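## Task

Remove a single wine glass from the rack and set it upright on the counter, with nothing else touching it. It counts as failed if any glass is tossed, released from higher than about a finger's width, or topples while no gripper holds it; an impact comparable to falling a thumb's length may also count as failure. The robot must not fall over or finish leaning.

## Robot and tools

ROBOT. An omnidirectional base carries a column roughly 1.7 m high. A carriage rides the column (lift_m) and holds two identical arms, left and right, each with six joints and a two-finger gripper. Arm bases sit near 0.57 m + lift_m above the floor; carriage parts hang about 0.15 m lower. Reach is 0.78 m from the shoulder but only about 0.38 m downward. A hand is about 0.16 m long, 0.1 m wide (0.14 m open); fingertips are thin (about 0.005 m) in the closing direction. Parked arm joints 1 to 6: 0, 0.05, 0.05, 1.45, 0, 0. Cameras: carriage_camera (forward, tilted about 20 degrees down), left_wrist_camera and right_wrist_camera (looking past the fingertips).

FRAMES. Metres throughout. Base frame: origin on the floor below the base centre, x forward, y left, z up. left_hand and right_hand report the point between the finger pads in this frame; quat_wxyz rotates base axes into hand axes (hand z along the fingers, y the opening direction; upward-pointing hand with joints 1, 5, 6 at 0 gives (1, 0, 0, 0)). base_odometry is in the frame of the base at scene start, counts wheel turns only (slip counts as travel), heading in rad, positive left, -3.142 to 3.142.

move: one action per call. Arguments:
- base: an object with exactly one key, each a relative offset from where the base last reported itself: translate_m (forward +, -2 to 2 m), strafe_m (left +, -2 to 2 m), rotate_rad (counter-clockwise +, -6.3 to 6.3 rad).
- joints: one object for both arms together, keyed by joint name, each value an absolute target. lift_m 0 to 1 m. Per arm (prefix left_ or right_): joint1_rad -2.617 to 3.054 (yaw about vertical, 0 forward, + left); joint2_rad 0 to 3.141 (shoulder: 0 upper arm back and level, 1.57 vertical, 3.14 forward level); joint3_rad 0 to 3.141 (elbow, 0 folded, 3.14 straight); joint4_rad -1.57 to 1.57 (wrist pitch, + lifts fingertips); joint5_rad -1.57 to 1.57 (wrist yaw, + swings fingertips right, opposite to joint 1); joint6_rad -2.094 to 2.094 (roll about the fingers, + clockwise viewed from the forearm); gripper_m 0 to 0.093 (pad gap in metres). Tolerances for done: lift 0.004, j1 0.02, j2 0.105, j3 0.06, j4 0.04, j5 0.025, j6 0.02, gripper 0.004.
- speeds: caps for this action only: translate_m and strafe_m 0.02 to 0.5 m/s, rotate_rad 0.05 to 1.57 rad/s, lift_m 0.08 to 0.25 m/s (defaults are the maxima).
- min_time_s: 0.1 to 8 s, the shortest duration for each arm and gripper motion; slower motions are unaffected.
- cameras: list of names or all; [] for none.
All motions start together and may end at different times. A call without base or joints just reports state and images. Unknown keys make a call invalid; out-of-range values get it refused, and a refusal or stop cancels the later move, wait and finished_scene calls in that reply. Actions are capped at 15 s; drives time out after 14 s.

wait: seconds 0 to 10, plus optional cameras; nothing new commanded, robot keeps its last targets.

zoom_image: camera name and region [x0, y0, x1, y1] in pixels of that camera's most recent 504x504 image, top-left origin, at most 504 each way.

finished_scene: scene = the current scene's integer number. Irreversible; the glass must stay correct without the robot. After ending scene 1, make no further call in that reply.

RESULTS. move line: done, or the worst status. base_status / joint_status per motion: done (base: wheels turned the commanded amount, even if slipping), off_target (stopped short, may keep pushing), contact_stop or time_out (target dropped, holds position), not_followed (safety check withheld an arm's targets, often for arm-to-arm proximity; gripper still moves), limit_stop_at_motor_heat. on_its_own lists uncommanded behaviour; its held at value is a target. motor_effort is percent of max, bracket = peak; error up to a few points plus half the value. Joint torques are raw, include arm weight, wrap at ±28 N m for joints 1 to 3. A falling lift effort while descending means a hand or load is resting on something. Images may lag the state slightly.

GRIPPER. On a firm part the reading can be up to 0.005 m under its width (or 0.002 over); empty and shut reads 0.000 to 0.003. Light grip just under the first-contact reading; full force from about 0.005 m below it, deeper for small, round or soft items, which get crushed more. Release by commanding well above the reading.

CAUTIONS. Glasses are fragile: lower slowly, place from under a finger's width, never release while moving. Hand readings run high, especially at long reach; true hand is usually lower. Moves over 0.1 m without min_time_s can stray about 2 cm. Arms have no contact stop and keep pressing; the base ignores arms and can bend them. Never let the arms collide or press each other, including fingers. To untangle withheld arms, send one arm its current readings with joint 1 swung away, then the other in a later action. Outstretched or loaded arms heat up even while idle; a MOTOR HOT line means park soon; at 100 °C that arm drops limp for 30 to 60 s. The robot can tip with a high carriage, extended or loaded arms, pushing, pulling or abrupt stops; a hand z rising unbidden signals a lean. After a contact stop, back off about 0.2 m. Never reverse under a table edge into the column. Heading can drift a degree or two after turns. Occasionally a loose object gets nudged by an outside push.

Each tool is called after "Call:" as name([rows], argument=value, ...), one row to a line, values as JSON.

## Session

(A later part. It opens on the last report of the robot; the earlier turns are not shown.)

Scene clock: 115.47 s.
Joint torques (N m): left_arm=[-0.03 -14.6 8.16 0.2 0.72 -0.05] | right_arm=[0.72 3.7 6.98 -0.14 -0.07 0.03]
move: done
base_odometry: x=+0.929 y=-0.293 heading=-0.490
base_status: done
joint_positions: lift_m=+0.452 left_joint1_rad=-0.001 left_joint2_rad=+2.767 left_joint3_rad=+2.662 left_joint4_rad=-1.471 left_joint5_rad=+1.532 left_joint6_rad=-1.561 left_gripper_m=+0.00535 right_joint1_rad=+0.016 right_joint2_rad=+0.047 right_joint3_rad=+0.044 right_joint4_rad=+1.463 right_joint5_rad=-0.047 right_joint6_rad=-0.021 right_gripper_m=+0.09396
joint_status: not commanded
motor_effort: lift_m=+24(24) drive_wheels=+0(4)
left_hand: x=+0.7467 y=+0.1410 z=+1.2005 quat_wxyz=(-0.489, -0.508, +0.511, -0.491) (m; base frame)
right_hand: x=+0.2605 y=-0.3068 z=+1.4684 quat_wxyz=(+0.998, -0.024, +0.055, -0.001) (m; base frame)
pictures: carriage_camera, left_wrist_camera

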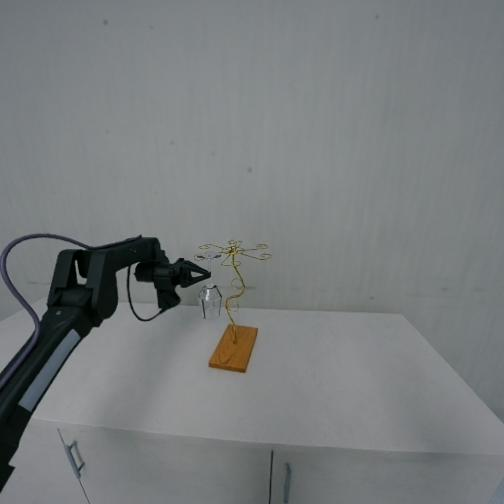

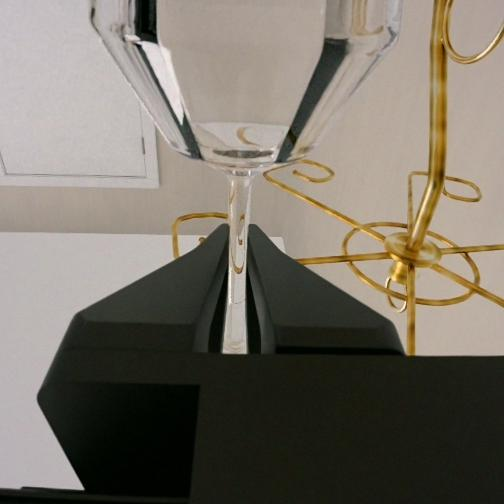

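Call:
move(base={"translate_m": -0.10}, speeds={"translate_m": 0.06}, cameras=["left_wrist_camera"])

Call:
move(base={"strafe_m": 0.2}, speeds={"strafe_m": 0.1}, cameras=["carriage_camera"])

Call:
move(joints={"left_joint6_rad": 1.57}, min_time_s=4, cameras=["carriage_camera", "left_wrist_camera"])

Scene clock: 119.43 s.
Joint torques (N m): left_arm=[-0.09 -14.57 7.97 0.23 0.76 -0.04] | right_arm=[0.66 3.73 7.02 -0.14 -0.09 0.04]
move: done
base_odometry: x=+0.840 y=-0.246 heading=-0.490
base_status: done
joint_positions: lift_m=+0.452 left_joint1_rad=-0.001 left_joint2_rad=+2.767 left_joint3_rad=+2.662 left_joint4_rad=-1.471 left_joint5_rad=+1.532 left_joint6_rad=-1.561 left_gripper_m=+0.00535 right_joint1_rad=+0.016 right_joint2_rad=+0.047 right_joint3_rad=+0.044 right_joint4_rad=+1.463 right_joint5_rad=-0.047 right_joint6_rad=-0.021 right_gripper_m=+0.09396
joint_status: not commanded
motor_effort: lift_m=+24(24) drive_wheels=-3(6)
left_hand: x=+0.7467 y=+0.1410 z=+1.2005 quat_wxyz=(-0.489, -0.508, +0.511, -0.491) (m; base frame)
right_hand: x=+0.2605 y=-0.3068 z=+1.4684 quat_wxyz=(+0.998, -0.024, +0.055, -0.001) (m; base frame)
pictures: left_wrist_camera

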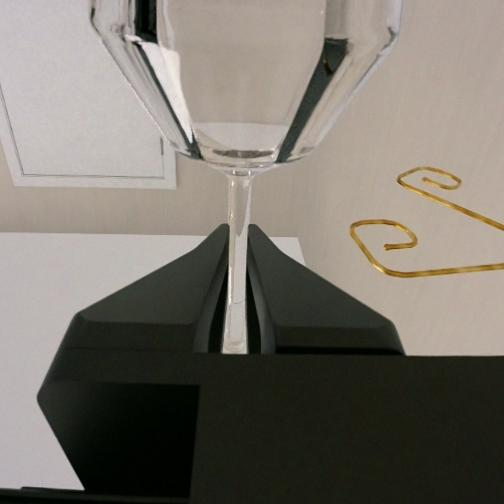

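Scene clock: 122.23 s.
Joint torques (N m): left_arm=[-0.44 -14.71 7.82 0.18 0.73 0.01] | right_arm=[0.66 3.78 7.01 -0.13 -0.06 0.03]
move: done
base_odometry: x=+0.934 y=-0.070 heading=-0.490
base_status: done
joint_positions: lift_m=+0.452 left_joint1_rad=+0.001 left_joint2_rad=+2.767 left_joint3_rad=+2.662 left_joint4_rad=-1.471 left_joint5_rad=+1.532 left_joint6_rad=-1.561 left_gripper_m=+0.00535 right_joint1_rad=+0.016 right_joint2_rad=+0.047 right_joint3_rad=+0.044 right_joint4_rad=+1.463 right_joint5_rad=-0.047 right_joint6_rad=-0.021 right_gripper_m=+0.09396
joint_status: not commanded
motor_effort: lift_m=+24(24) drive_wheels=-1(6)
left_hand: x=+0.7470 y=+0.1420 z=+1.2005 quat_wxyz=(-0.489, -0.509, +0.511, -0.491) (m; base frame)
right_hand: x=+0.2605 y=-0.3068 z=+1.4684 quat_wxyz=(+0.998, -0.024, +0.055, -0.001) (m; base frame)
pictures: carriage_camera

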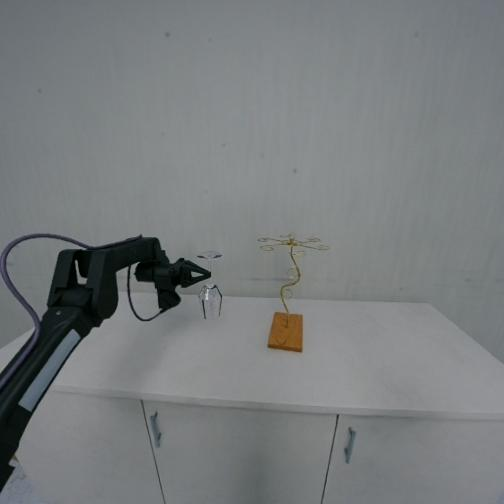

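Scene clock: 126.53 s.
Joint torques (N m): left_arm=[-0.17 -15.34 7.09 0.31 0.67 0.07] | right_arm=[0.58 3.74 7.08 -0.14 -0.08 0.06]
move: not_followed
base_odometry: x=+0.934 y=-0.070 heading=-0.490
base_status: not commanded
joint_positions: lift_m=+0.452 left_joint1_rad=+0.001 left_joint2_rad=+2.767 left_joint3_rad=+2.662 left_joint4_rad=-1.471 left_joint5_rad=+1.516 left_joint6_rad=-0.133 left_gripper_m=+0.00535 right_joint1_rad=+0.016 right_joint2_rad=+0.047 right_joint3_rad=+0.044 right_joint4_rad=+1.463 right_joint5_rad=-0.047 right_joint6_rad=-0.021 right_gripper_m=+0.09396
joint_status: left_joint6_rad not_followed (moved +1.429 of +3.131)
motor_effort: lift_m=+24(24) drive_wheels=-2(2)
left_hand: x=+0.7470 y=+0.1421 z=+1.1978 quat_wxyz=(-0.047, -0.050, +0.724, -0.686) (m; base frame)
right_hand: x=+0.2605 y=-0.3068 z=+1.4684 quat_wxyz=(+0.998, -0.024, +0.055, -0.001) (m; base frame)
pictures: carriage_camera, left_wrist_camera
joint command not followed: on one or more control steps a check withheld the commanded joint targets of the left arm, and it was not sent them on those steps. On the call's last step the targets were still withheld.
cause: the commanded joint targets, or the way to them, would bring two parts of the arm too close to each other (its wrist (the part past joint 4) and its wrist camera, with left_joint5_rad and left_joint6_rad between them).

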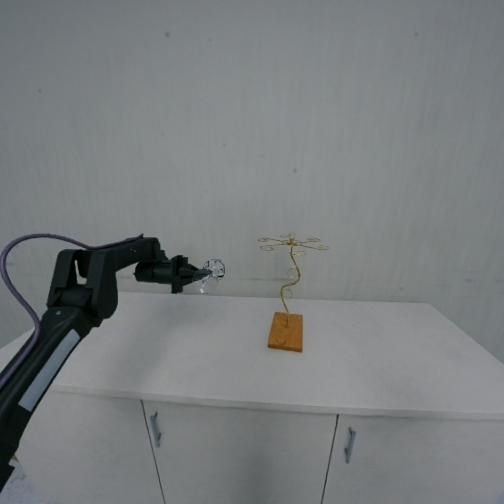

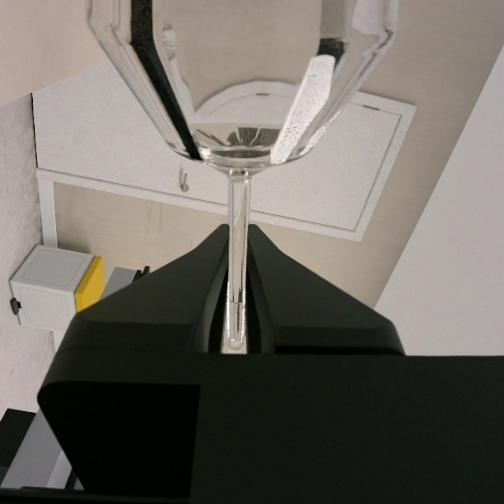

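Call:
move(joints={"left_joint2_rad": 2.1, "left_joint3_rad": 1.58, "left_joint4_rad": 0.70, "left_joint5_rad": 1.57, "left_joint6_rad": -0.18}, min_time_s=4, cameras=["carriage_camera", "left_wrist_camera"])

Scene clock: 138.47 s.
Joint torques (N m): left_arm=[-0.35 -17.57 7.46 1.43 0.04 -0.04] | right_arm=[0.62 3.74 7.04 -0.13 -0.09 0.05]
move: done
MOTOR HOT: joint 2 (shoulder) of the left arm reports 78 °C; the controller stops that arm at 100 °C. To cool a motor, set the load down, stop pushing, or move to a pose that needs little force.
base_odometry: x=+0.934 y=-0.070 heading=-0.490
base_status: not commanded
joint_positions: lift_m=+0.452 left_joint1_rad=+0.001 left_joint2_rad=+2.157 left_joint3_rad=+1.584 left_joint4_rad=+0.679 left_joint5_rad=+1.543 left_joint6_rad=-0.170 left_gripper_m=+0.00533 right_joint1_rad=+0.016 right_joint2_rad=+0.047 right_joint3_rad=+0.044 right_joint4_rad=+1.463 right_joint5_rad=-0.047 right_joint6_rad=-0.021 right_gripper_m=+0.09396
joint_status: all done
joint sent to its limit — left_joint5_rad, upper limit.
motor_effort: lift_m=+24(24) drive_wheels=-2(2)
left_hand: x=+0.7146 y=+0.1419 z=+1.2961 quat_wxyz=(+0.491, +0.475, +0.522, -0.510) (m; base frame)
right_hand: x=+0.2605 y=-0.3068 z=+1.4684 quat_wxyz=(+0.998, -0.024, +0.055, -0.001) (m; base frame)
pictures: carriage_camera, left_wrist_camera
held back during your reply time (left arm), on 90 control steps: two parts of the arm were too close to each other, or the arm's last command would have brought them too close.
led back after a hold (left arm): the arm was led back toward your command in small steps, so it may still be short of it.
joint command not followed: on one or more control steps a check withheld the commanded joint targets of the left arm, and it was not sent them on those steps.
cause: the commanded joint targets, or the way to them, would bring two parts of the arm too close to each other (its forearm (the part past joint 3) and its wrist camera, with the joints from left_joint4_rad to left_joint6_rad between them).

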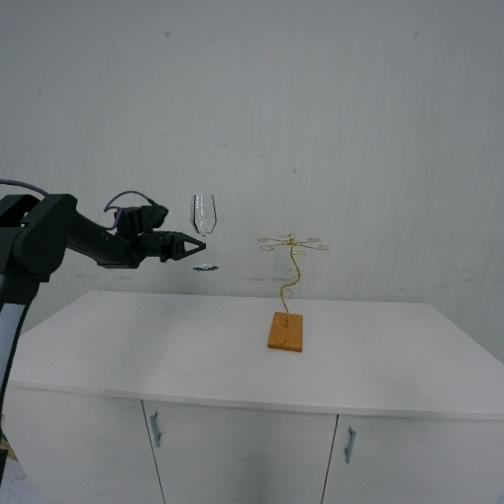

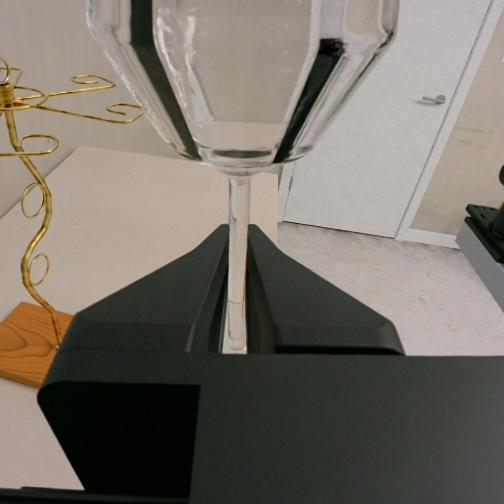

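Call:
move(joints={"lift_m": 0.16, "left_joint4_rad": 0.765}, min_time_s=1.5, speeds={"lift_m": 0.2}, cameras=["carriage_camera"])

Call:
zoom_image(camera="carriage_camera", region=[100, 150, 300, 350])

Scene clock: 142.57 s.
Joint torques (N m): left_arm=[-0.46 -15.46 8.5 1.38 -0.05 -0.05] | right_arm=[0.66 3.73 7.12 -0.15 -0.08 0.06]
move: done
MOTOR HOT: still on. Joint 2 (shoulder) of the left arm reports 77 °C.
base_odometry: x=+0.934 y=-0.070 heading=-0.490
base_status: not commanded
joint_positions: lift_m=+0.160 left_joint1_rad=+0.001 left_joint2_rad=+2.136 left_joint3_rad=+1.575 left_joint4_rad=+0.747 left_joint5_rad=+1.547 left_joint6_rad=-0.171 left_gripper_m=+0.00533 right_joint1_rad=+0.016 right_joint2_rad=+0.047 right_joint3_rad=+0.044 right_joint4_rad=+1.463 right_joint5_rad=-0.047 right_joint6_rad=-0.021 right_gripper_m=+0.09396
joint_status: all done
motor_effort: lift_m=+21(21) drive_wheels=-2(2)
left_hand: x=+0.7094 y=+0.1419 z=+1.0165 quat_wxyz=(+0.511, +0.496, +0.501, -0.491) (m; base frame)
right_hand: x=+0.2605 y=-0.3068 z=+1.1768 quat_wxyz=(+0.998, -0.024, +0.055, -0.001) (m; base frame)
pictures: carriage_camera

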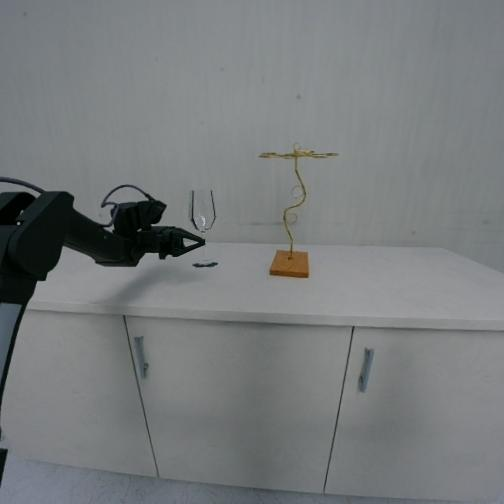

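Scaled by 2.520 from the camera's 504x504 image, which has a finer 720x720 frame.

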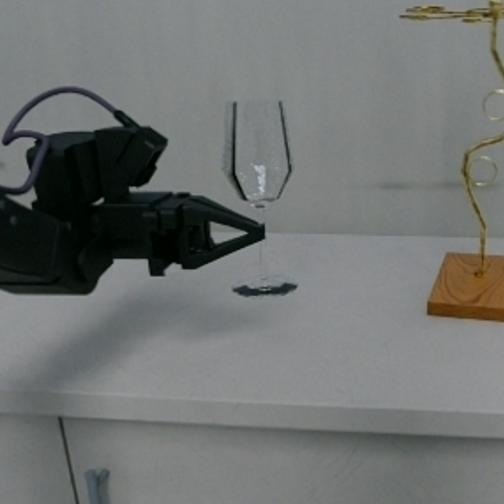

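Call:
move(joints={"lift_m": 0.138}, speeds={"lift_m": 0.08}, cameras=["carriage_camera"])

Call:
zoom_image(camera="carriage_camera", region=[100, 150, 300, 350])

Scene clock: 144.63 s.
Joint torques (N m): left_arm=[-0.31 -15.15 8.25 1.33 -0.04 -0.03] | right_arm=[0.59 3.75 7.05 -0.12 -0.07 0.04]
move: done
MOTOR HOT: still on. Joint 2 (shoulder) of the left arm reports 77 °C.
base_odometry: x=+0.934 y=-0.070 heading=-0.490
base_status: not commanded
joint_positions: lift_m=+0.138 left_joint1_rad=+0.001 left_joint2_rad=+2.135 left_joint3_rad=+1.575 left_joint4_rad=+0.751 left_joint5_rad=+1.548 left_joint6_rad=-0.172 left_gripper_m=+0.00533 right_joint1_rad=+0.016 right_joint2_rad=+0.047 right_joint3_rad=+0.044 right_joint4_rad=+1.463 right_joint5_rad=-0.047 right_joint6_rad=-0.021 right_gripper_m=+0.09396
joint_status: all done
motor_effort: lift_m=+21(21) drive_wheels=-2(2)
left_hand: x=+0.7089 y=+0.1419 z=+0.9955 quat_wxyz=(+0.512, +0.498, +0.500, -0.490) (m; base frame)
right_hand: x=+0.2605 y=-0.3068 z=+1.1548 quat_wxyz=(+0.998, -0.024, +0.055, -0.001) (m; base frame)
pictures: carriage_camera

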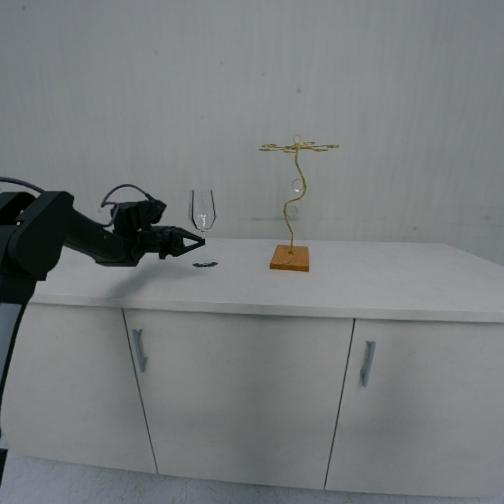

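Scaled by 2.520 from the camera's 504x504 image, which has a finer 720x720 frame.

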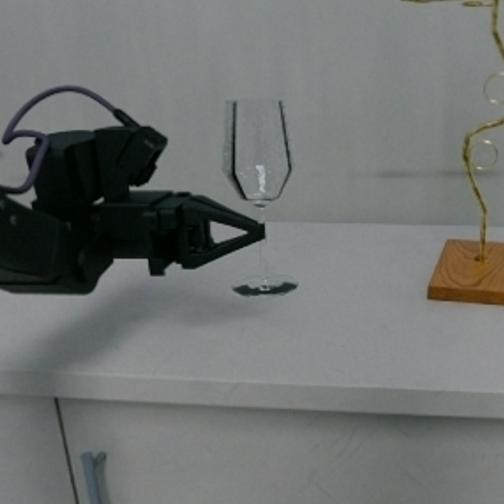

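Call:
move(joints={"lift_m": 0.126}, speeds={"lift_m": 0.08}, cameras=[])

Call:
move(joints={"lift_m": 0.121}, speeds={"lift_m": 0.08}, cameras=["carriage_camera"])

Call:
zoom_image(camera="carriage_camera", region=[140, 200, 260, 320])

Scene clock: 146.30 s.
Joint torques (N m): left_arm=[-0.28 -15.04 8.38 1.34 -0.07 -0.04] | right_arm=[0.68 3.73 7.13 -0.13 -0.09 0.05]
move: done
MOTOR HOT: still on. Joint 2 (shoulder) of the left arm reports 76 °C.
base_odometry: x=+0.934 y=-0.070 heading=-0.490
base_status: not commanded
joint_positions: lift_m=+0.126 left_joint1_rad=+0.001 left_joint2_rad=+2.134 left_joint3_rad=+1.575 left_joint4_rad=+0.753 left_joint5_rad=+1.548 left_joint6_rad=-0.172 left_gripper_m=+0.00533 right_joint1_rad=+0.016 right_joint2_rad=+0.047 right_joint3_rad=+0.044 right_joint4_rad=+1.463 right_joint5_rad=-0.047 right_joint6_rad=-0.021 right_gripper_m=+0.09396
joint_status: all done
motor_effort: lift_m=+21(22) drive_wheels=-2(2)
left_hand: x=+0.7087 y=+0.1419 z=+0.9841 quat_wxyz=(+0.512, +0.499, +0.499, -0.490) (m; base frame)
right_hand: x=+0.2605 y=-0.3068 z=+1.1428 quat_wxyz=(+0.998, -0.024, +0.055, -0.001) (m; base frame)
pictures: none
No camera images: "cameras" was empty.

Scene clock: 146.77 s.
Joint torques (N m): left_arm=[-0.32 -15.15 8.44 1.32 -0.06 -0.01] | right_arm=[0.65 3.89 7.06 -0.11 -0.06 0.05]
move: done
MOTOR HOT: still on. Joint 2 (shoulder) of the left arm reports 77 °C.
base_odometry: x=+0.934 y=-0.070 heading=-0.490
base_status: not commanded
joint_positions: lift_m=+0.121 left_joint1_rad=+0.001 left_joint2_rad=+2.132 left_joint3_rad=+1.572 left_joint4_rad=+0.752 left_joint5_rad=+1.549 left_joint6_rad=-0.172 left_gripper_m=+0.00533 right_joint1_rad=+0.016 right_joint2_rad=+0.047 right_joint3_rad=+0.044 right_joint4_rad=+1.463 right_joint5_rad=-0.047 right_joint6_rad=-0.021 right_gripper_m=+0.09396
joint_status: all done
motor_effort: lift_m=+20(21) drive_wheels=-2(2)
left_hand: x=+0.7082 y=+0.1419 z=+0.9789 quat_wxyz=(+0.511, +0.498, +0.500, -0.490) (m; base frame)
right_hand: x=+0.2605 y=-0.3068 z=+1.1379 quat_wxyz=(+0.998, -0.024, +0.055, -0.001) (m; base frame)
pictures: carriage_camera

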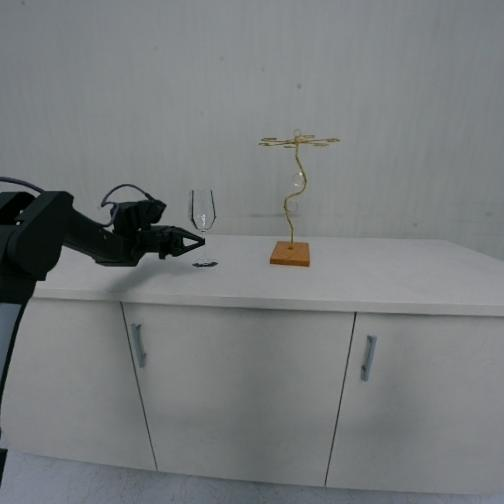

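Scaled by 4.200 from the camera's 504x504 image, which has a finer 720x720 frame.

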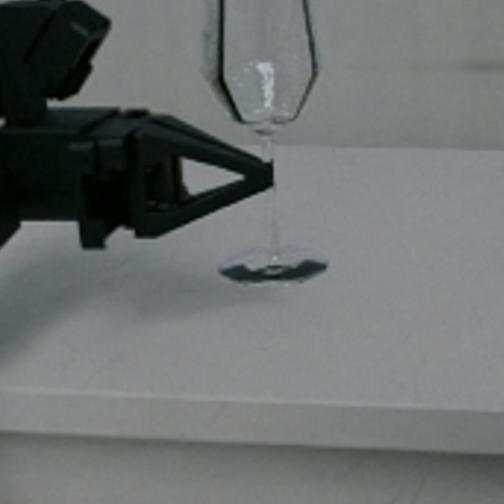

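Call:
move(joints={"lift_m": 0.116}, speeds={"lift_m": 0.08}, cameras=[])

Call:
move(joints={"lift_m": 0.111}, speeds={"lift_m": 0.08}, cameras=["carriage_camera"])

Call:
zoom_image(camera="carriage_camera", region=[140, 200, 260, 320])

Scene clock: 148.20 s.
Joint torques (N m): left_arm=[-0.42 -14.87 8.31 1.32 -0.1 -0.02] | right_arm=[0.65 3.73 7.06 -0.15 -0.06 0.04]
move: done
MOTOR HOT: still on. Joint 2 (shoulder) of the left arm reports 77 °C.
base_odometry: x=+0.934 y=-0.070 heading=-0.490
base_status: not commanded
joint_positions: lift_m=+0.116 left_joint1_rad=+0.001 left_joint2_rad=+2.132 left_joint3_rad=+1.572 left_joint4_rad=+0.751 left_joint5_rad=+1.550 left_joint6_rad=-0.172 left_gripper_m=+0.00533 right_joint1_rad=+0.016 right_joint2_rad=+0.047 right_joint3_rad=+0.044 right_joint4_rad=+1.463 right_joint5_rad=-0.047 right_joint6_rad=-0.021 right_gripper_m=+0.09396
joint_status: all done
motor_effort: lift_m=+20(21) drive_wheels=-2(2)
left_hand: x=+0.7080 y=+0.1419 z=+0.9741 quat_wxyz=(+0.511, +0.498, +0.500, -0.491) (m; base frame)
right_hand: x=+0.2605 y=-0.3068 z=+1.1329 quat_wxyz=(+0.998, -0.024, +0.055, -0.001) (m; base frame)
pictures: none
No camera images: "cameras" was empty.

Scene clock: 148.67 s.
Joint torques (N m): left_arm=[-0.2 -14.86 8.73 1.34 -0.08 0.01] | right_arm=[0.66 3.71 6.99 -0.09 -0.08 0.06]
move: done
MOTOR HOT: still on. Joint 2 (shoulder) of the left arm reports 77 °C.
base_odometry: x=+0.934 y=-0.070 heading=-0.490
base_status: not commanded
joint_positions: lift_m=+0.111 left_joint1_rad=+0.001 left_joint2_rad=+2.130 left_joint3_rad=+1.571 left_joint4_rad=+0.752 left_joint5_rad=+1.550 left_joint6_rad=-0.173 left_gripper_m=+0.00533 right_joint1_rad=+0.016 right_joint2_rad=+0.047 right_joint3_rad=+0.044 right_joint4_rad=+1.463 right_joint5_rad=-0.047 right_joint6_rad=-0.021 right_gripper_m=+0.09396
joint_status: all done
motor_effort: lift_m=+21(21) drive_wheels=-2(2)
left_hand: x=+0.7076 y=+0.1419 z=+0.9694 quat_wxyz=(+0.511, +0.499, +0.499, -0.491) (m; base frame)
right_hand: x=+0.2605 y=-0.3068 z=+1.1279 quat_wxyz=(+0.998, -0.024, +0.055, -0.001) (m; base frame)
pictures: carriage_camera

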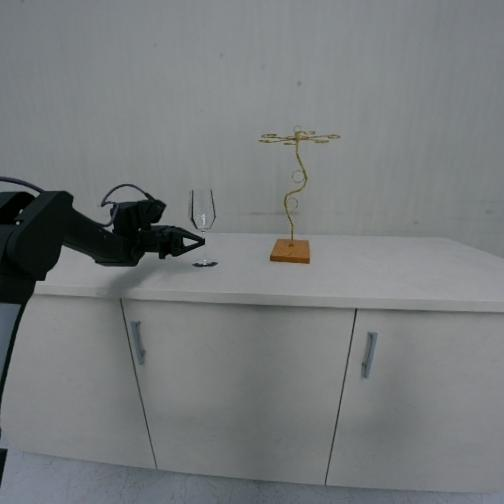

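Scaled by 4.200 from the camera's 504x504 image, which has a finer 720x720 frame.

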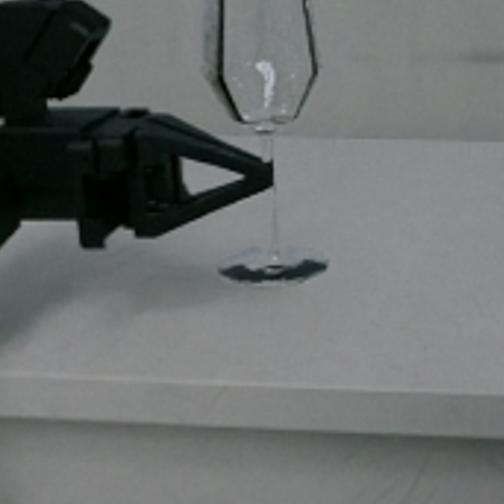

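Call:
move(joints={"lift_m": 0.103}, speeds={"lift_m": 0.08}, cameras=[])

Call:
move(joints={"lift_m": 0.097}, speeds={"lift_m": 0.08}, cameras=["carriage_camera"])

Call:
zoom_image(camera="carriage_camera", region=[140, 200, 260, 320])

Scene clock: 151.77 s.
Joint torques (N m): left_arm=[-0.34 -15.02 8.96 1.34 -0.07 -0.05] | right_arm=[0.64 3.71 7.1 -0.16 -0.08 0.05]
move: done
MOTOR HOT: still on. Joint 2 (shoulder) of the left arm reports 76 °C.
base_odometry: x=+0.934 y=-0.070 heading=-0.490
base_status: not commanded
joint_positions: lift_m=+0.103 left_joint1_rad=+0.001 left_joint2_rad=+2.130 left_joint3_rad=+1.570 left_joint4_rad=+0.751 left_joint5_rad=+1.550 left_joint6_rad=-0.173 left_gripper_m=+0.00533 right_joint1_rad=+0.016 right_joint2_rad=+0.047 right_joint3_rad=+0.044 right_joint4_rad=+1.463 right_joint5_rad=-0.047 right_joint6_rad=-0.021 right_gripper_m=+0.09396
joint_status: all done
motor_effort: lift_m=+21(21) drive_wheels=-2(2)
left_hand: x=+0.7075 y=+0.1419 z=+0.9613 quat_wxyz=(+0.511, +0.498, +0.500, -0.491) (m; base frame)
right_hand: x=+0.2605 y=-0.3068 z=+1.1198 quat_wxyz=(+0.998, -0.024, +0.055, -0.001) (m; base frame)
pictures: none
No camera images: "cameras" was empty.

Scene clock: 152.23 s.
Joint torques (N m): left_arm=[-0.24 -14.72 9.02 1.32 -0.03 -0.05] | right_arm=[0.66 3.66 6.99 -0.13 -0.08 0.04]
move: done
MOTOR HOT: still on. Joint 2 (shoulder) of the left arm reports 76 °C.
base_odometry: x=+0.934 y=-0.070 heading=-0.490
base_status: not commanded
joint_positions: lift_m=+0.097 left_joint1_rad=+0.001 left_joint2_rad=+2.129 left_joint3_rad=+1.569 left_joint4_rad=+0.753 left_joint5_rad=+1.550 left_joint6_rad=-0.173 left_gripper_m=+0.00533 right_joint1_rad=+0.016 right_joint2_rad=+0.047 right_joint3_rad=+0.044 right_joint4_rad=+1.463 right_joint5_rad=-0.047 right_joint6_rad=-0.021 right_gripper_m=+0.09396
joint_status: all done
motor_effort: lift_m=+21(21) drive_wheels=-2(2)
left_hand: x=+0.7072 y=+0.1419 z=+0.9554 quat_wxyz=(+0.511, +0.499, +0.499, -0.491) (m; base frame)
right_hand: x=+0.2605 y=-0.3068 z=+1.1138 quat_wxyz=(+0.998, -0.024, +0.055, -0.001) (m; base frame)
pictures: carriage_camera

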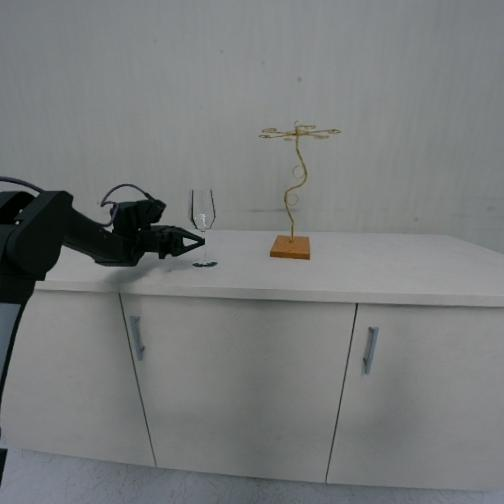

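Scaled by 4.200 from the camera's 504x504 image, which has a finer 720x720 frame.

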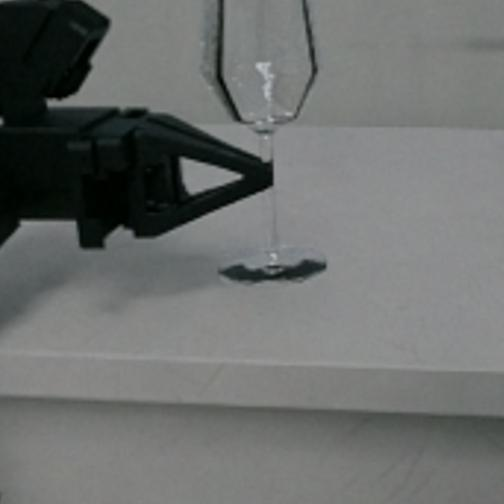

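Call:
move(joints={"lift_m": 0.091}, speeds={"lift_m": 0.08}, cameras=[])

Call:
move(joints={"lift_m": 0.086}, speeds={"lift_m": 0.08}, cameras=["carriage_camera"])

Call:
zoom_image(camera="carriage_camera", region=[140, 200, 260, 320])

Scene clock: 153.87 s.
Joint torques (N m): left_arm=[-0.46 -14.61 8.7 1.33 -0.13 0] | right_arm=[0.68 3.75 7.02 -0.17 -0.07 0.06]
move: done
MOTOR HOT: still on. Joint 2 (shoulder) of the left arm reports 76 °C.
base_odometry: x=+0.934 y=-0.070 heading=-0.490
base_status: not commanded
joint_positions: lift_m=+0.091 left_joint1_rad=+0.001 left_joint2_rad=+2.129 left_joint3_rad=+1.569 left_joint4_rad=+0.752 left_joint5_rad=+1.551 left_joint6_rad=-0.173 left_gripper_m=+0.00533 right_joint1_rad=+0.016 right_joint2_rad=+0.047 right_joint3_rad=+0.044 right_joint4_rad=+1.464 right_joint5_rad=-0.047 right_joint6_rad=-0.021 right_gripper_m=+0.09396
joint_status: all done
motor_effort: lift_m=+21(21) drive_wheels=-2(2)
left_hand: x=+0.7071 y=+0.1419 z=+0.9495 quat_wxyz=(+0.511, +0.499, +0.500, -0.491) (m; base frame)
right_hand: x=+0.2604 y=-0.3068 z=+1.1078 quat_wxyz=(+0.998, -0.024, +0.055, -0.001) (m; base frame)
pictures: none
No camera images: "cameras" was empty.

Scene clock: 154.33 s.
Joint torques (N m): left_arm=[-0.36 -14.58 8.72 1.32 -0.07 -0.03] | right_arm=[0.68 3.69 6.98 -0.15 -0.07 0.05]
move: done
MOTOR HOT: still on. Joint 2 (shoulder) of the left arm reports 76 °C.
base_odometry: x=+0.934 y=-0.070 heading=-0.490
base_status: not commanded
joint_positions: lift_m=+0.086 left_joint1_rad=+0.001 left_joint2_rad=+2.127 left_joint3_rad=+1.569 left_joint4_rad=+0.753 left_joint5_rad=+1.551 left_joint6_rad=-0.174 left_gripper_m=+0.00533 right_joint1_rad=+0.016 right_joint2_rad=+0.047 right_joint3_rad=+0.044 right_joint4_rad=+1.464 right_joint5_rad=-0.047 right_joint6_rad=-0.021 right_gripper_m=+0.09396
joint_status: all done
motor_effort: lift_m=+20(21) drive_wheels=-2(2)
left_hand: x=+0.7068 y=+0.1419 z=+0.9454 quat_wxyz=(+0.511, +0.499, +0.499, -0.490) (m; base frame)
right_hand: x=+0.2604 y=-0.3068 z=+1.1029 quat_wxyz=(+0.998, -0.024, +0.055, -0.001) (m; base frame)
pictures: carriage_camera

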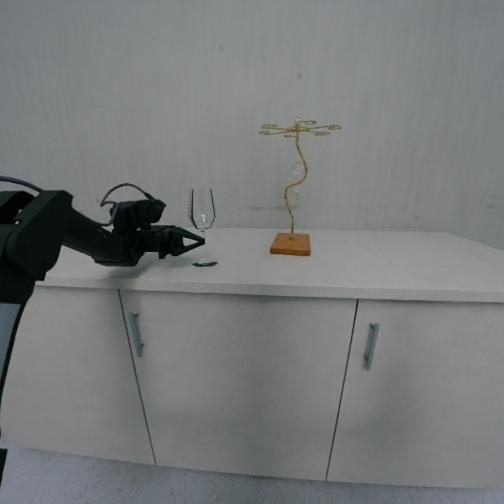

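Scaled by 4.200 from the camera's 504x504 image, which has a finer 720x720 frame.

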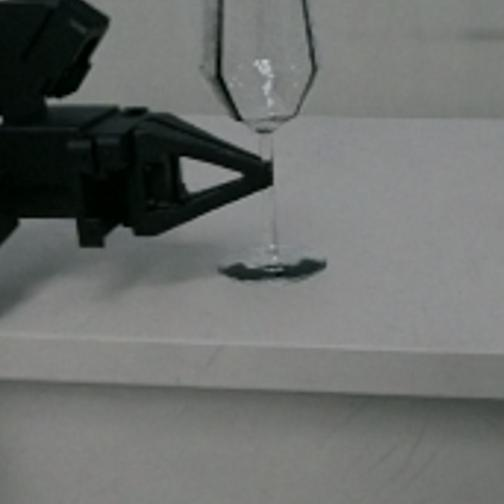

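Call:
move(joints={"lift_m": 0.081}, speeds={"lift_m": 0.08}, cameras=[])

Call:
move(joints={"lift_m": 0.076}, speeds={"lift_m": 0.08}, cameras=["carriage_camera"])

Call:
zoom_image(camera="carriage_camera", region=[140, 200, 260, 320])

Scene clock: 155.83 s.
Joint torques (N m): left_arm=[-0.39 -14.41 8.99 1.34 -0.11 0.01] | right_arm=[0.68 3.67 7.1 -0.14 -0.06 0.07]
move: done
MOTOR HOT: still on. Joint 2 (shoulder) of the left arm reports 77 °C.
base_odometry: x=+0.934 y=-0.070 heading=-0.490
base_status: not commanded
joint_positions: lift_m=+0.081 left_joint1_rad=+0.001 left_joint2_rad=+2.127 left_joint3_rad=+1.569 left_joint4_rad=+0.752 left_joint5_rad=+1.551 left_joint6_rad=-0.174 left_gripper_m=+0.00533 right_joint1_rad=+0.016 right_joint2_rad=+0.047 right_joint3_rad=+0.044 right_joint4_rad=+1.463 right_joint5_rad=-0.047 right_joint6_rad=-0.021 right_gripper_m=+0.09396
joint_status: all done
motor_effort: lift_m=+20(21) drive_wheels=-2(2)
left_hand: x=+0.7068 y=+0.1419 z=+0.9404 quat_wxyz=(+0.511, +0.499, +0.499, -0.491) (m; base frame)
right_hand: x=+0.2605 y=-0.3068 z=+1.0979 quat_wxyz=(+0.998, -0.024, +0.055, -0.001) (m; base frame)
pictures: none
No camera images: "cameras" was empty.

Scene clock: 156.30 s.
Joint torques (N m): left_arm=[-0.28 -14.54 9.03 1.4 -0.08 0.02] | right_arm=[0.64 3.81 7.08 -0.14 -0.08 0.04]
move: done
MOTOR HOT: still on. Joint 2 (shoulder) of the left arm reports 77 °C.
base_odometry: x=+0.934 y=-0.070 heading=-0.490
base_status: not commanded
joint_positions: lift_m=+0.076 left_joint1_rad=+0.001 left_joint2_rad=+2.126 left_joint3_rad=+1.568 left_joint4_rad=+0.753 left_joint5_rad=+1.551 left_joint6_rad=-0.174 left_gripper_m=+0.00533 right_joint1_rad=+0.016 right_joint2_rad=+0.047 right_joint3_rad=+0.044 right_joint4_rad=+1.463 right_joint5_rad=-0.047 right_joint6_rad=-0.021 right_gripper_m=+0.09396
joint_status: all done
motor_effort: lift_m=+21(21) drive_wheels=-2(2)
left_hand: x=+0.7066 y=+0.1419 z=+0.9357 quat_wxyz=(+0.511, +0.499, +0.499, -0.490) (m; base frame)
right_hand: x=+0.2605 y=-0.3068 z=+1.0929 quat_wxyz=(+0.998, -0.024, +0.055, -0.001) (m; base frame)
pictures: carriage_camera

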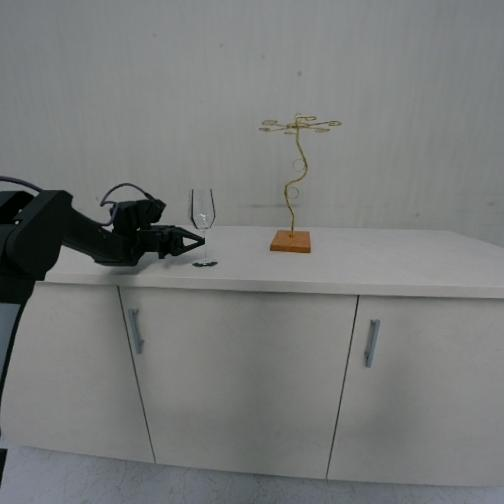

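Scaled by 4.200 from the camera's 504x504 image, which has a finer 720x720 frame.

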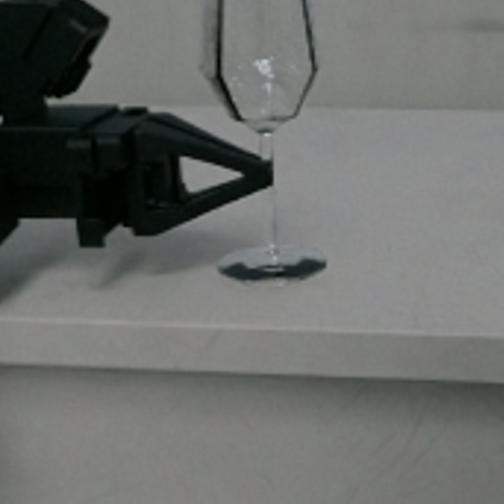

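Call:
move(joints={"lift_m": 0.071}, speeds={"lift_m": 0.08}, cameras=[])

Call:
move(joints={"lift_m": 0.066}, speeds={"lift_m": 0.08}, cameras=["carriage_camera"])

Call:
zoom_image(camera="carriage_camera", region=[140, 200, 260, 320])

Scene clock: 159.13 s.
Joint torques (N m): left_arm=[-0.31 -14.43 8.88 1.32 -0.08 -0.03] | right_arm=[0.62 3.81 6.89 -0.17 -0.09 0.04]
move: done
MOTOR HOT: still on. Joint 2 (shoulder) of the left arm reports 78 °C.
base_odometry: x=+0.934 y=-0.070 heading=-0.490
base_status: not commanded
joint_positions: lift_m=+0.071 left_joint1_rad=+0.001 left_joint2_rad=+2.126 left_joint3_rad=+1.568 left_joint4_rad=+0.755 left_joint5_rad=+1.551 left_joint6_rad=-0.174 left_gripper_m=+0.00533 right_joint1_rad=+0.016 right_joint2_rad=+0.047 right_joint3_rad=+0.044 right_joint4_rad=+1.463 right_joint5_rad=-0.047 right_joint6_rad=-0.021 right_gripper_m=+0.09396
joint_status: all done
motor_effort: lift_m=+20(21) drive_wheels=-2(2)
left_hand: x=+0.7066 y=+0.1419 z=+0.9308 quat_wxyz=(+0.512, +0.500, +0.498, -0.490) (m; base frame)
right_hand: x=+0.2605 y=-0.3068 z=+1.0879 quat_wxyz=(+0.998, -0.024, +0.055, -0.001) (m; base frame)
pictures: none
No camera images: "cameras" was empty.

Scene clock: 159.57 s.
Joint torques (N m): left_arm=[-0.42 -14.32 8.72 1.16 -0.08 0.02] | right_arm=[0.68 3.7 7.06 -0.14 -0.07 0.05]
move: done
MOTOR HOT: still on. Joint 2 (shoulder) of the left arm reports 78 °C.
base_odometry: x=+0.934 y=-0.070 heading=-0.490
base_status: not commanded
joint_positions: lift_m=+0.066 left_joint1_rad=+0.001 left_joint2_rad=+2.124 left_joint3_rad=+1.570 left_joint4_rad=+0.768 left_joint5_rad=+1.549 left_joint6_rad=-0.176 left_gripper_m=+0.00533 right_joint1_rad=+0.016 right_joint2_rad=+0.047 right_joint3_rad=+0.044 right_joint4_rad=+1.463 right_joint5_rad=-0.047 right_joint6_rad=-0.021 right_gripper_m=+0.09396
joint_status: all done
motor_effort: lift_m=+19(20) drive_wheels=-2(2)
left_hand: x=+0.7064 y=+0.1419 z=+0.9283 quat_wxyz=(+0.516, +0.503, +0.495, -0.486) (m; base frame)
right_hand: x=+0.2605 y=-0.3068 z=+1.0830 quat_wxyz=(+0.998, -0.024, +0.055, -0.001) (m; base frame)
pictures: carriage_camera

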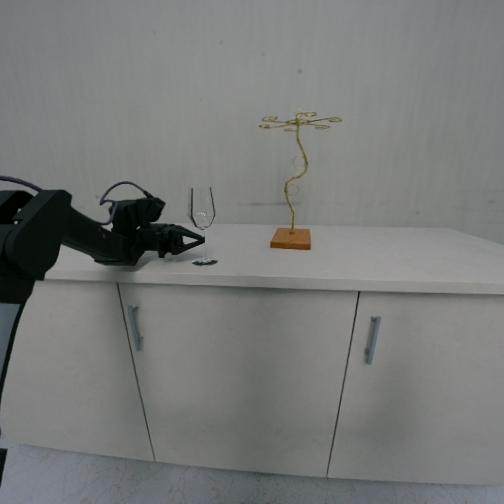

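Scaled by 4.200 from the camera's 504x504 image, which has a finer 720x720 frame.

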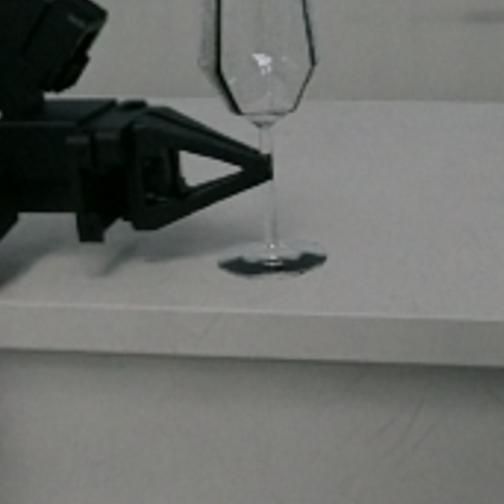

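Call:
move(joints={"lift_m": 0.068}, speeds={"lift_m": 0.08}, cameras=[])

Call:
move(joints={"left_gripper_m": 0.014}, min_time_s=2, cameras=["carriage_camera", "left_wrist_camera"])

Call:
zoom_image(camera="carriage_camera", region=[140, 170, 260, 290])

Scene clock: 162.40 s.
Joint torques (N m): left_arm=[-0.39 -14.17 8.7 1.22 -0.06 0.03] | right_arm=[0.64 3.75 7.09 -0.12 -0.08 0.06]
move: done
MOTOR HOT: still on. Joint 2 (shoulder) of the left arm reports 77 °C.
base_odometry: x=+0.934 y=-0.070 heading=-0.490
base_status: not commanded
joint_positions: lift_m=+0.068 left_joint1_rad=+0.001 left_joint2_rad=+2.124 left_joint3_rad=+1.570 left_joint4_rad=+0.765 left_joint5_rad=+1.549 left_joint6_rad=-0.176 left_gripper_m=+0.00533 right_joint1_rad=+0.016 right_joint2_rad=+0.047 right_joint3_rad=+0.044 right_joint4_rad=+1.463 right_joint5_rad=-0.047 right_joint6_rad=-0.021 right_gripper_m=+0.09396
joint_status: all done
motor_effort: lift_m=+24(26) drive_wheels=-2(2)
left_hand: x=+0.7065 y=+0.1419 z=+0.9295 quat_wxyz=(+0.515, +0.502, +0.496, -0.487) (m; base frame)
right_hand: x=+0.2605 y=-0.3068 z=+1.0844 quat_wxyz=(+0.998, -0.024, +0.055, -0.001) (m; base frame)
pictures: none
No camera images: "cameras" was empty.

Scene clock: 164.70 s.
Joint torques (N m): left_arm=[-0.43 -14.34 8.72 1.21 -0.06 -0.01] | right_arm=[0.62 3.7 7.06 -0.12 -0.08 0.05]
move: done
MOTOR HOT: still on. Joint 2 (shoulder) of the left arm reports 76 °C.
base_odometry: x=+0.934 y=-0.070 heading=-0.490
base_status: not commanded
joint_positions: lift_m=+0.068 left_joint1_rad=+0.001 left_joint2_rad=+2.124 left_joint3_rad=+1.570 left_joint4_rad=+0.764 left_joint5_rad=+1.549 left_joint6_rad=-0.176 left_gripper_m=+0.01392 right_joint1_rad=+0.016 right_joint2_rad=+0.047 right_joint3_rad=+0.044 right_joint4_rad=+1.463 right_joint5_rad=-0.047 right_joint6_rad=-0.021 right_gripper_m=+0.09396
joint_status: all done
motor_effort: lift_m=+24(25) drive_wheels=-2(2)
left_hand: x=+0.7065 y=+0.1419 z=+0.9294 quat_wxyz=(+0.515, +0.502, +0.496, -0.487) (m; base frame)
right_hand: x=+0.2605 y=-0.3068 z=+1.0844 quat_wxyz=(+0.998, -0.024, +0.055, -0.001) (m; base frame)
pictures: carriage_camera, left_wrist_camera

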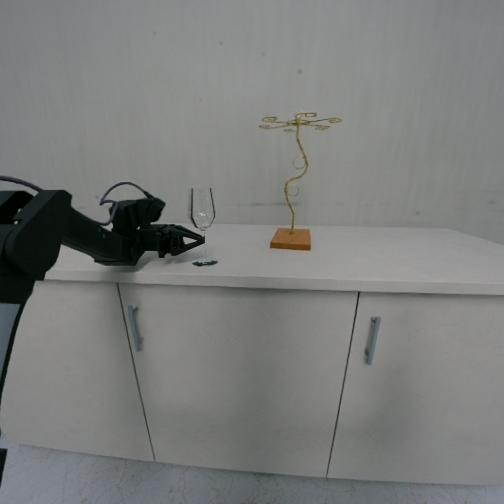

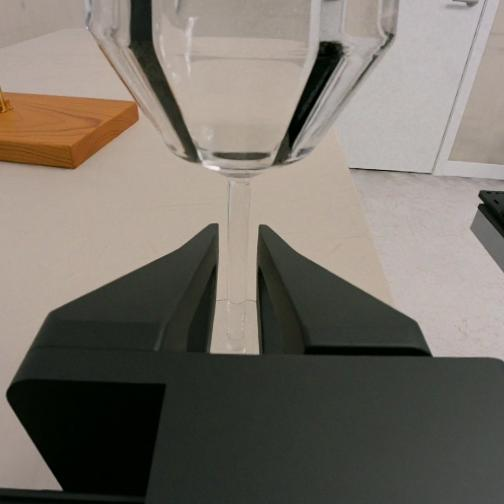

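Scaled by 4.200 from the camera's 504x504 image, which has a finer 720x720 frame.

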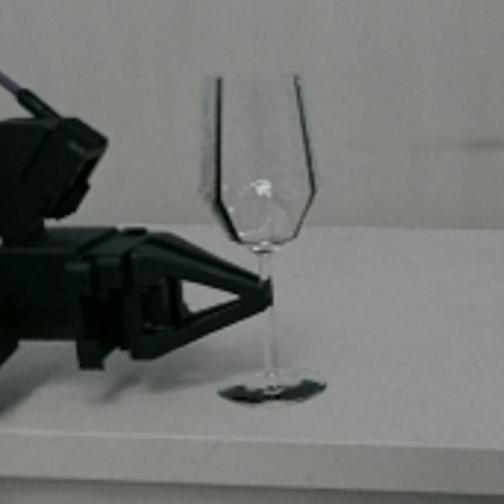

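Call:
move(joints={"left_gripper_m": 0.05}, min_time_s=1.5, cameras=[])

Call:
move(base={"strafe_m": 0.12}, speeds={"strafe_m": 0.06}, cameras=["carriage_camera", "left_wrist_camera"])

Scene clock: 168.00 s.
Joint torques (N m): left_arm=[-0.34 -14.38 8.69 1.22 -0.08 0.01] | right_arm=[0.68 3.75 7.05 -0.14 -0.08 0.07]
move: done
MOTOR HOT: still on. Joint 2 (shoulder) of the left arm reports 75 °C.
base_odometry: x=+0.934 y=-0.070 heading=-0.490
base_status: not commanded
joint_positions: lift_m=+0.068 left_joint1_rad=+0.001 left_joint2_rad=+2.124 left_joint3_rad=+1.570 left_joint4_rad=+0.764 left_joint5_rad=+1.549 left_joint6_rad=-0.176 left_gripper_m=+0.04990 right_joint1_rad=+0.016 right_joint2_rad=+0.047 right_joint3_rad=+0.044 right_joint4_rad=+1.463 right_joint5_rad=-0.047 right_joint6_rad=-0.021 right_gripper_m=+0.09396
joint_status: all done
motor_effort: lift_m=+24(25) drive_wheels=-2(2)
left_hand: x=+0.7065 y=+0.1419 z=+0.9294 quat_wxyz=(+0.515, +0.502, +0.496, -0.487) (m; base frame)
right_hand: x=+0.2605 y=-0.3068 z=+1.0844 quat_wxyz=(+0.998, -0.024, +0.055, -0.001) (m; base frame)
pictures: none
No camera images: "cameras" was empty.

Scene clock: 170.53 s.
Joint torques (N m): left_arm=[-0.31 -14.37 8.81 1.17 -0.1 0.01] | right_arm=[0.69 3.73 6.99 -0.13 -0.09 0.05]
move: done
MOTOR HOT: still on. Joint 2 (shoulder) of the left arm reports 75 °C.
base_odometry: x=+0.991 y=+0.036 heading=-0.490
base_status: done
joint_positions: lift_m=+0.068 left_joint1_rad=-0.001 left_joint2_rad=+2.124 left_joint3_rad=+1.570 left_joint4_rad=+0.764 left_joint5_rad=+1.549 left_joint6_rad=-0.176 left_gripper_m=+0.04990 right_joint1_rad=+0.016 right_joint2_rad=+0.047 right_joint3_rad=+0.044 right_joint4_rad=+1.463 right_joint5_rad=-0.047 right_joint6_rad=-0.021 right_gripper_m=+0.09396
joint_status: not commanded
motor_effort: lift_m=+24(24) drive_wheels=-3(5)
left_hand: x=+0.7062 y=+0.1412 z=+0.9294 quat_wxyz=(+0.515, +0.502, +0.495, -0.487) (m; base frame)
right_hand: x=+0.2605 y=-0.3068 z=+1.0844 quat_wxyz=(+0.998, -0.024, +0.055, -0.001) (m; base frame)
pictures: carriage_camera, left_wrist_camera

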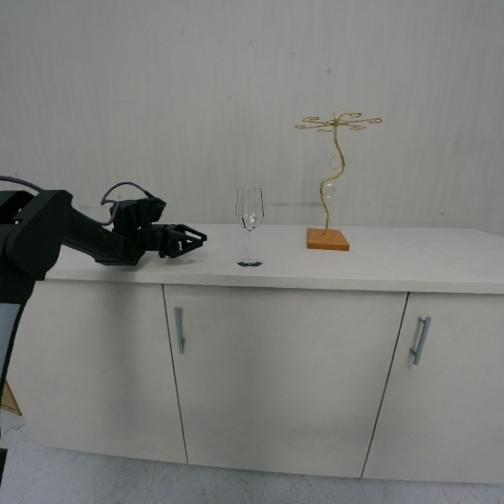

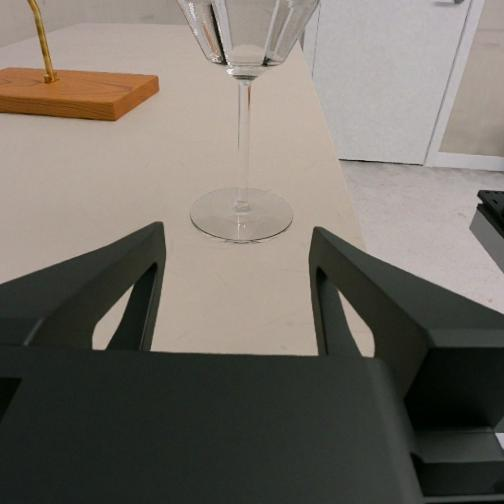

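Call:
move(base={"translate_m": -0.4}, joints={"lift_m": 0.2}, speeds={"translate_m": 0.2}, cameras=["carriage_camera"])

Call:
move(joints={"lift_m": 0.3, "left_joint1_rad": 0, "left_joint2_rad": 0.05, "left_joint3_rad": 0.05, "left_joint4_rad": 1.45, "left_joint5_rad": 0, "left_joint6_rad": 0}, min_time_s=4, cameras=["carriage_camera"])

Scene clock: 177.70 s.
Joint torques (N m): left_arm=[-0.32 -14.08 8.8 1.17 -0.1 -0.01] | right_arm=[0.68 3.64 7.05 -0.15 -0.08 0.05]
move: done
MOTOR HOT: still on. Joint 2 (shoulder) of the left arm reports 74 °C.
base_odometry: x=+0.638 y=+0.224 heading=-0.490
base_status: done
joint_positions: lift_m=+0.200 left_joint1_rad=-0.001 left_joint2_rad=+2.123 left_joint3_rad=+1.570 left_joint4_rad=+0.767 left_joint5_rad=+1.549 left_joint6_rad=-0.176 left_gripper_m=+0.04990 right_joint1_rad=+0.016 right_joint2_rad=+0.047 right_joint3_rad=+0.044 right_joint4_rad=+1.463 right_joint5_rad=-0.047 right_joint6_rad=-0.021 right_gripper_m=+0.09396
joint_status: all done
motor_effort: lift_m=+24(28) drive_wheels=-1(5)
left_hand: x=+0.7060 y=+0.1412 z=+1.0622 quat_wxyz=(+0.516, +0.503, +0.494, -0.486) (m; base frame)
right_hand: x=+0.2605 y=-0.3068 z=+1.2164 quat_wxyz=(+0.998, -0.024, +0.055, -0.001) (m; base frame)
pictures: carriage_camera

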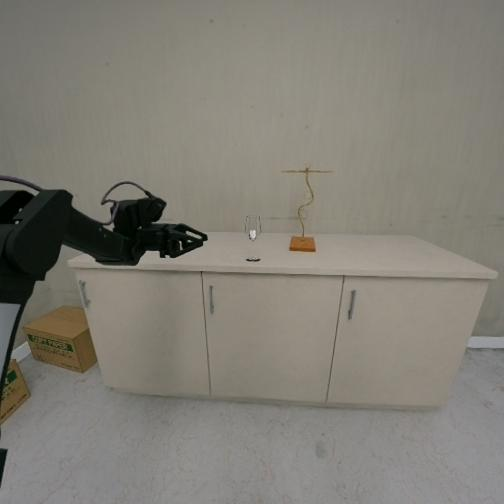

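Scene clock: 182.00 s.
Joint torques (N m): left_arm=[-0.2 2.99 5.72 -0.01 -0.2 0.16] | right_arm=[0.62 3.75 7.01 -0.13 -0.08 0.06]
move: done
MOTOR HOT: still on. Joint 2 (shoulder) of the left arm reports 73 °C.
base_odometry: x=+0.638 y=+0.224 heading=-0.490
base_status: not commanded
joint_positions: lift_m=+0.300 left_joint1_rad=-0.001 left_joint2_rad=+0.063 left_joint3_rad=+0.058 left_joint4_rad=+1.440 left_joint5_rad=+0.013 left_joint6_rad=-0.010 left_gripper_m=+0.04991 right_joint1_rad=+0.016 right_joint2_rad=+0.047 right_joint3_rad=+0.044 right_joint4_rad=+1.463 right_joint5_rad=-0.047 right_joint6_rad=-0.021 right_gripper_m=+0.09396
joint_status: all done
motor_effort: lift_m=+23(28) drive_wheels=-1(2)
left_hand: x=+0.2669 y=+0.3132 z=+1.3198 quat_wxyz=(+0.998, +0.006, +0.068, -0.006) (m; base frame)
right_hand: x=+0.2605 y=-0.3068 z=+1.3165 quat_wxyz=(+0.998, -0.024, +0.055, -0.001) (m; base frame)
pictures: carriage_camera

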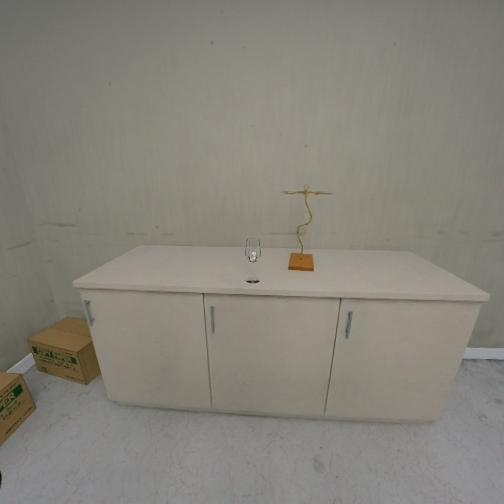

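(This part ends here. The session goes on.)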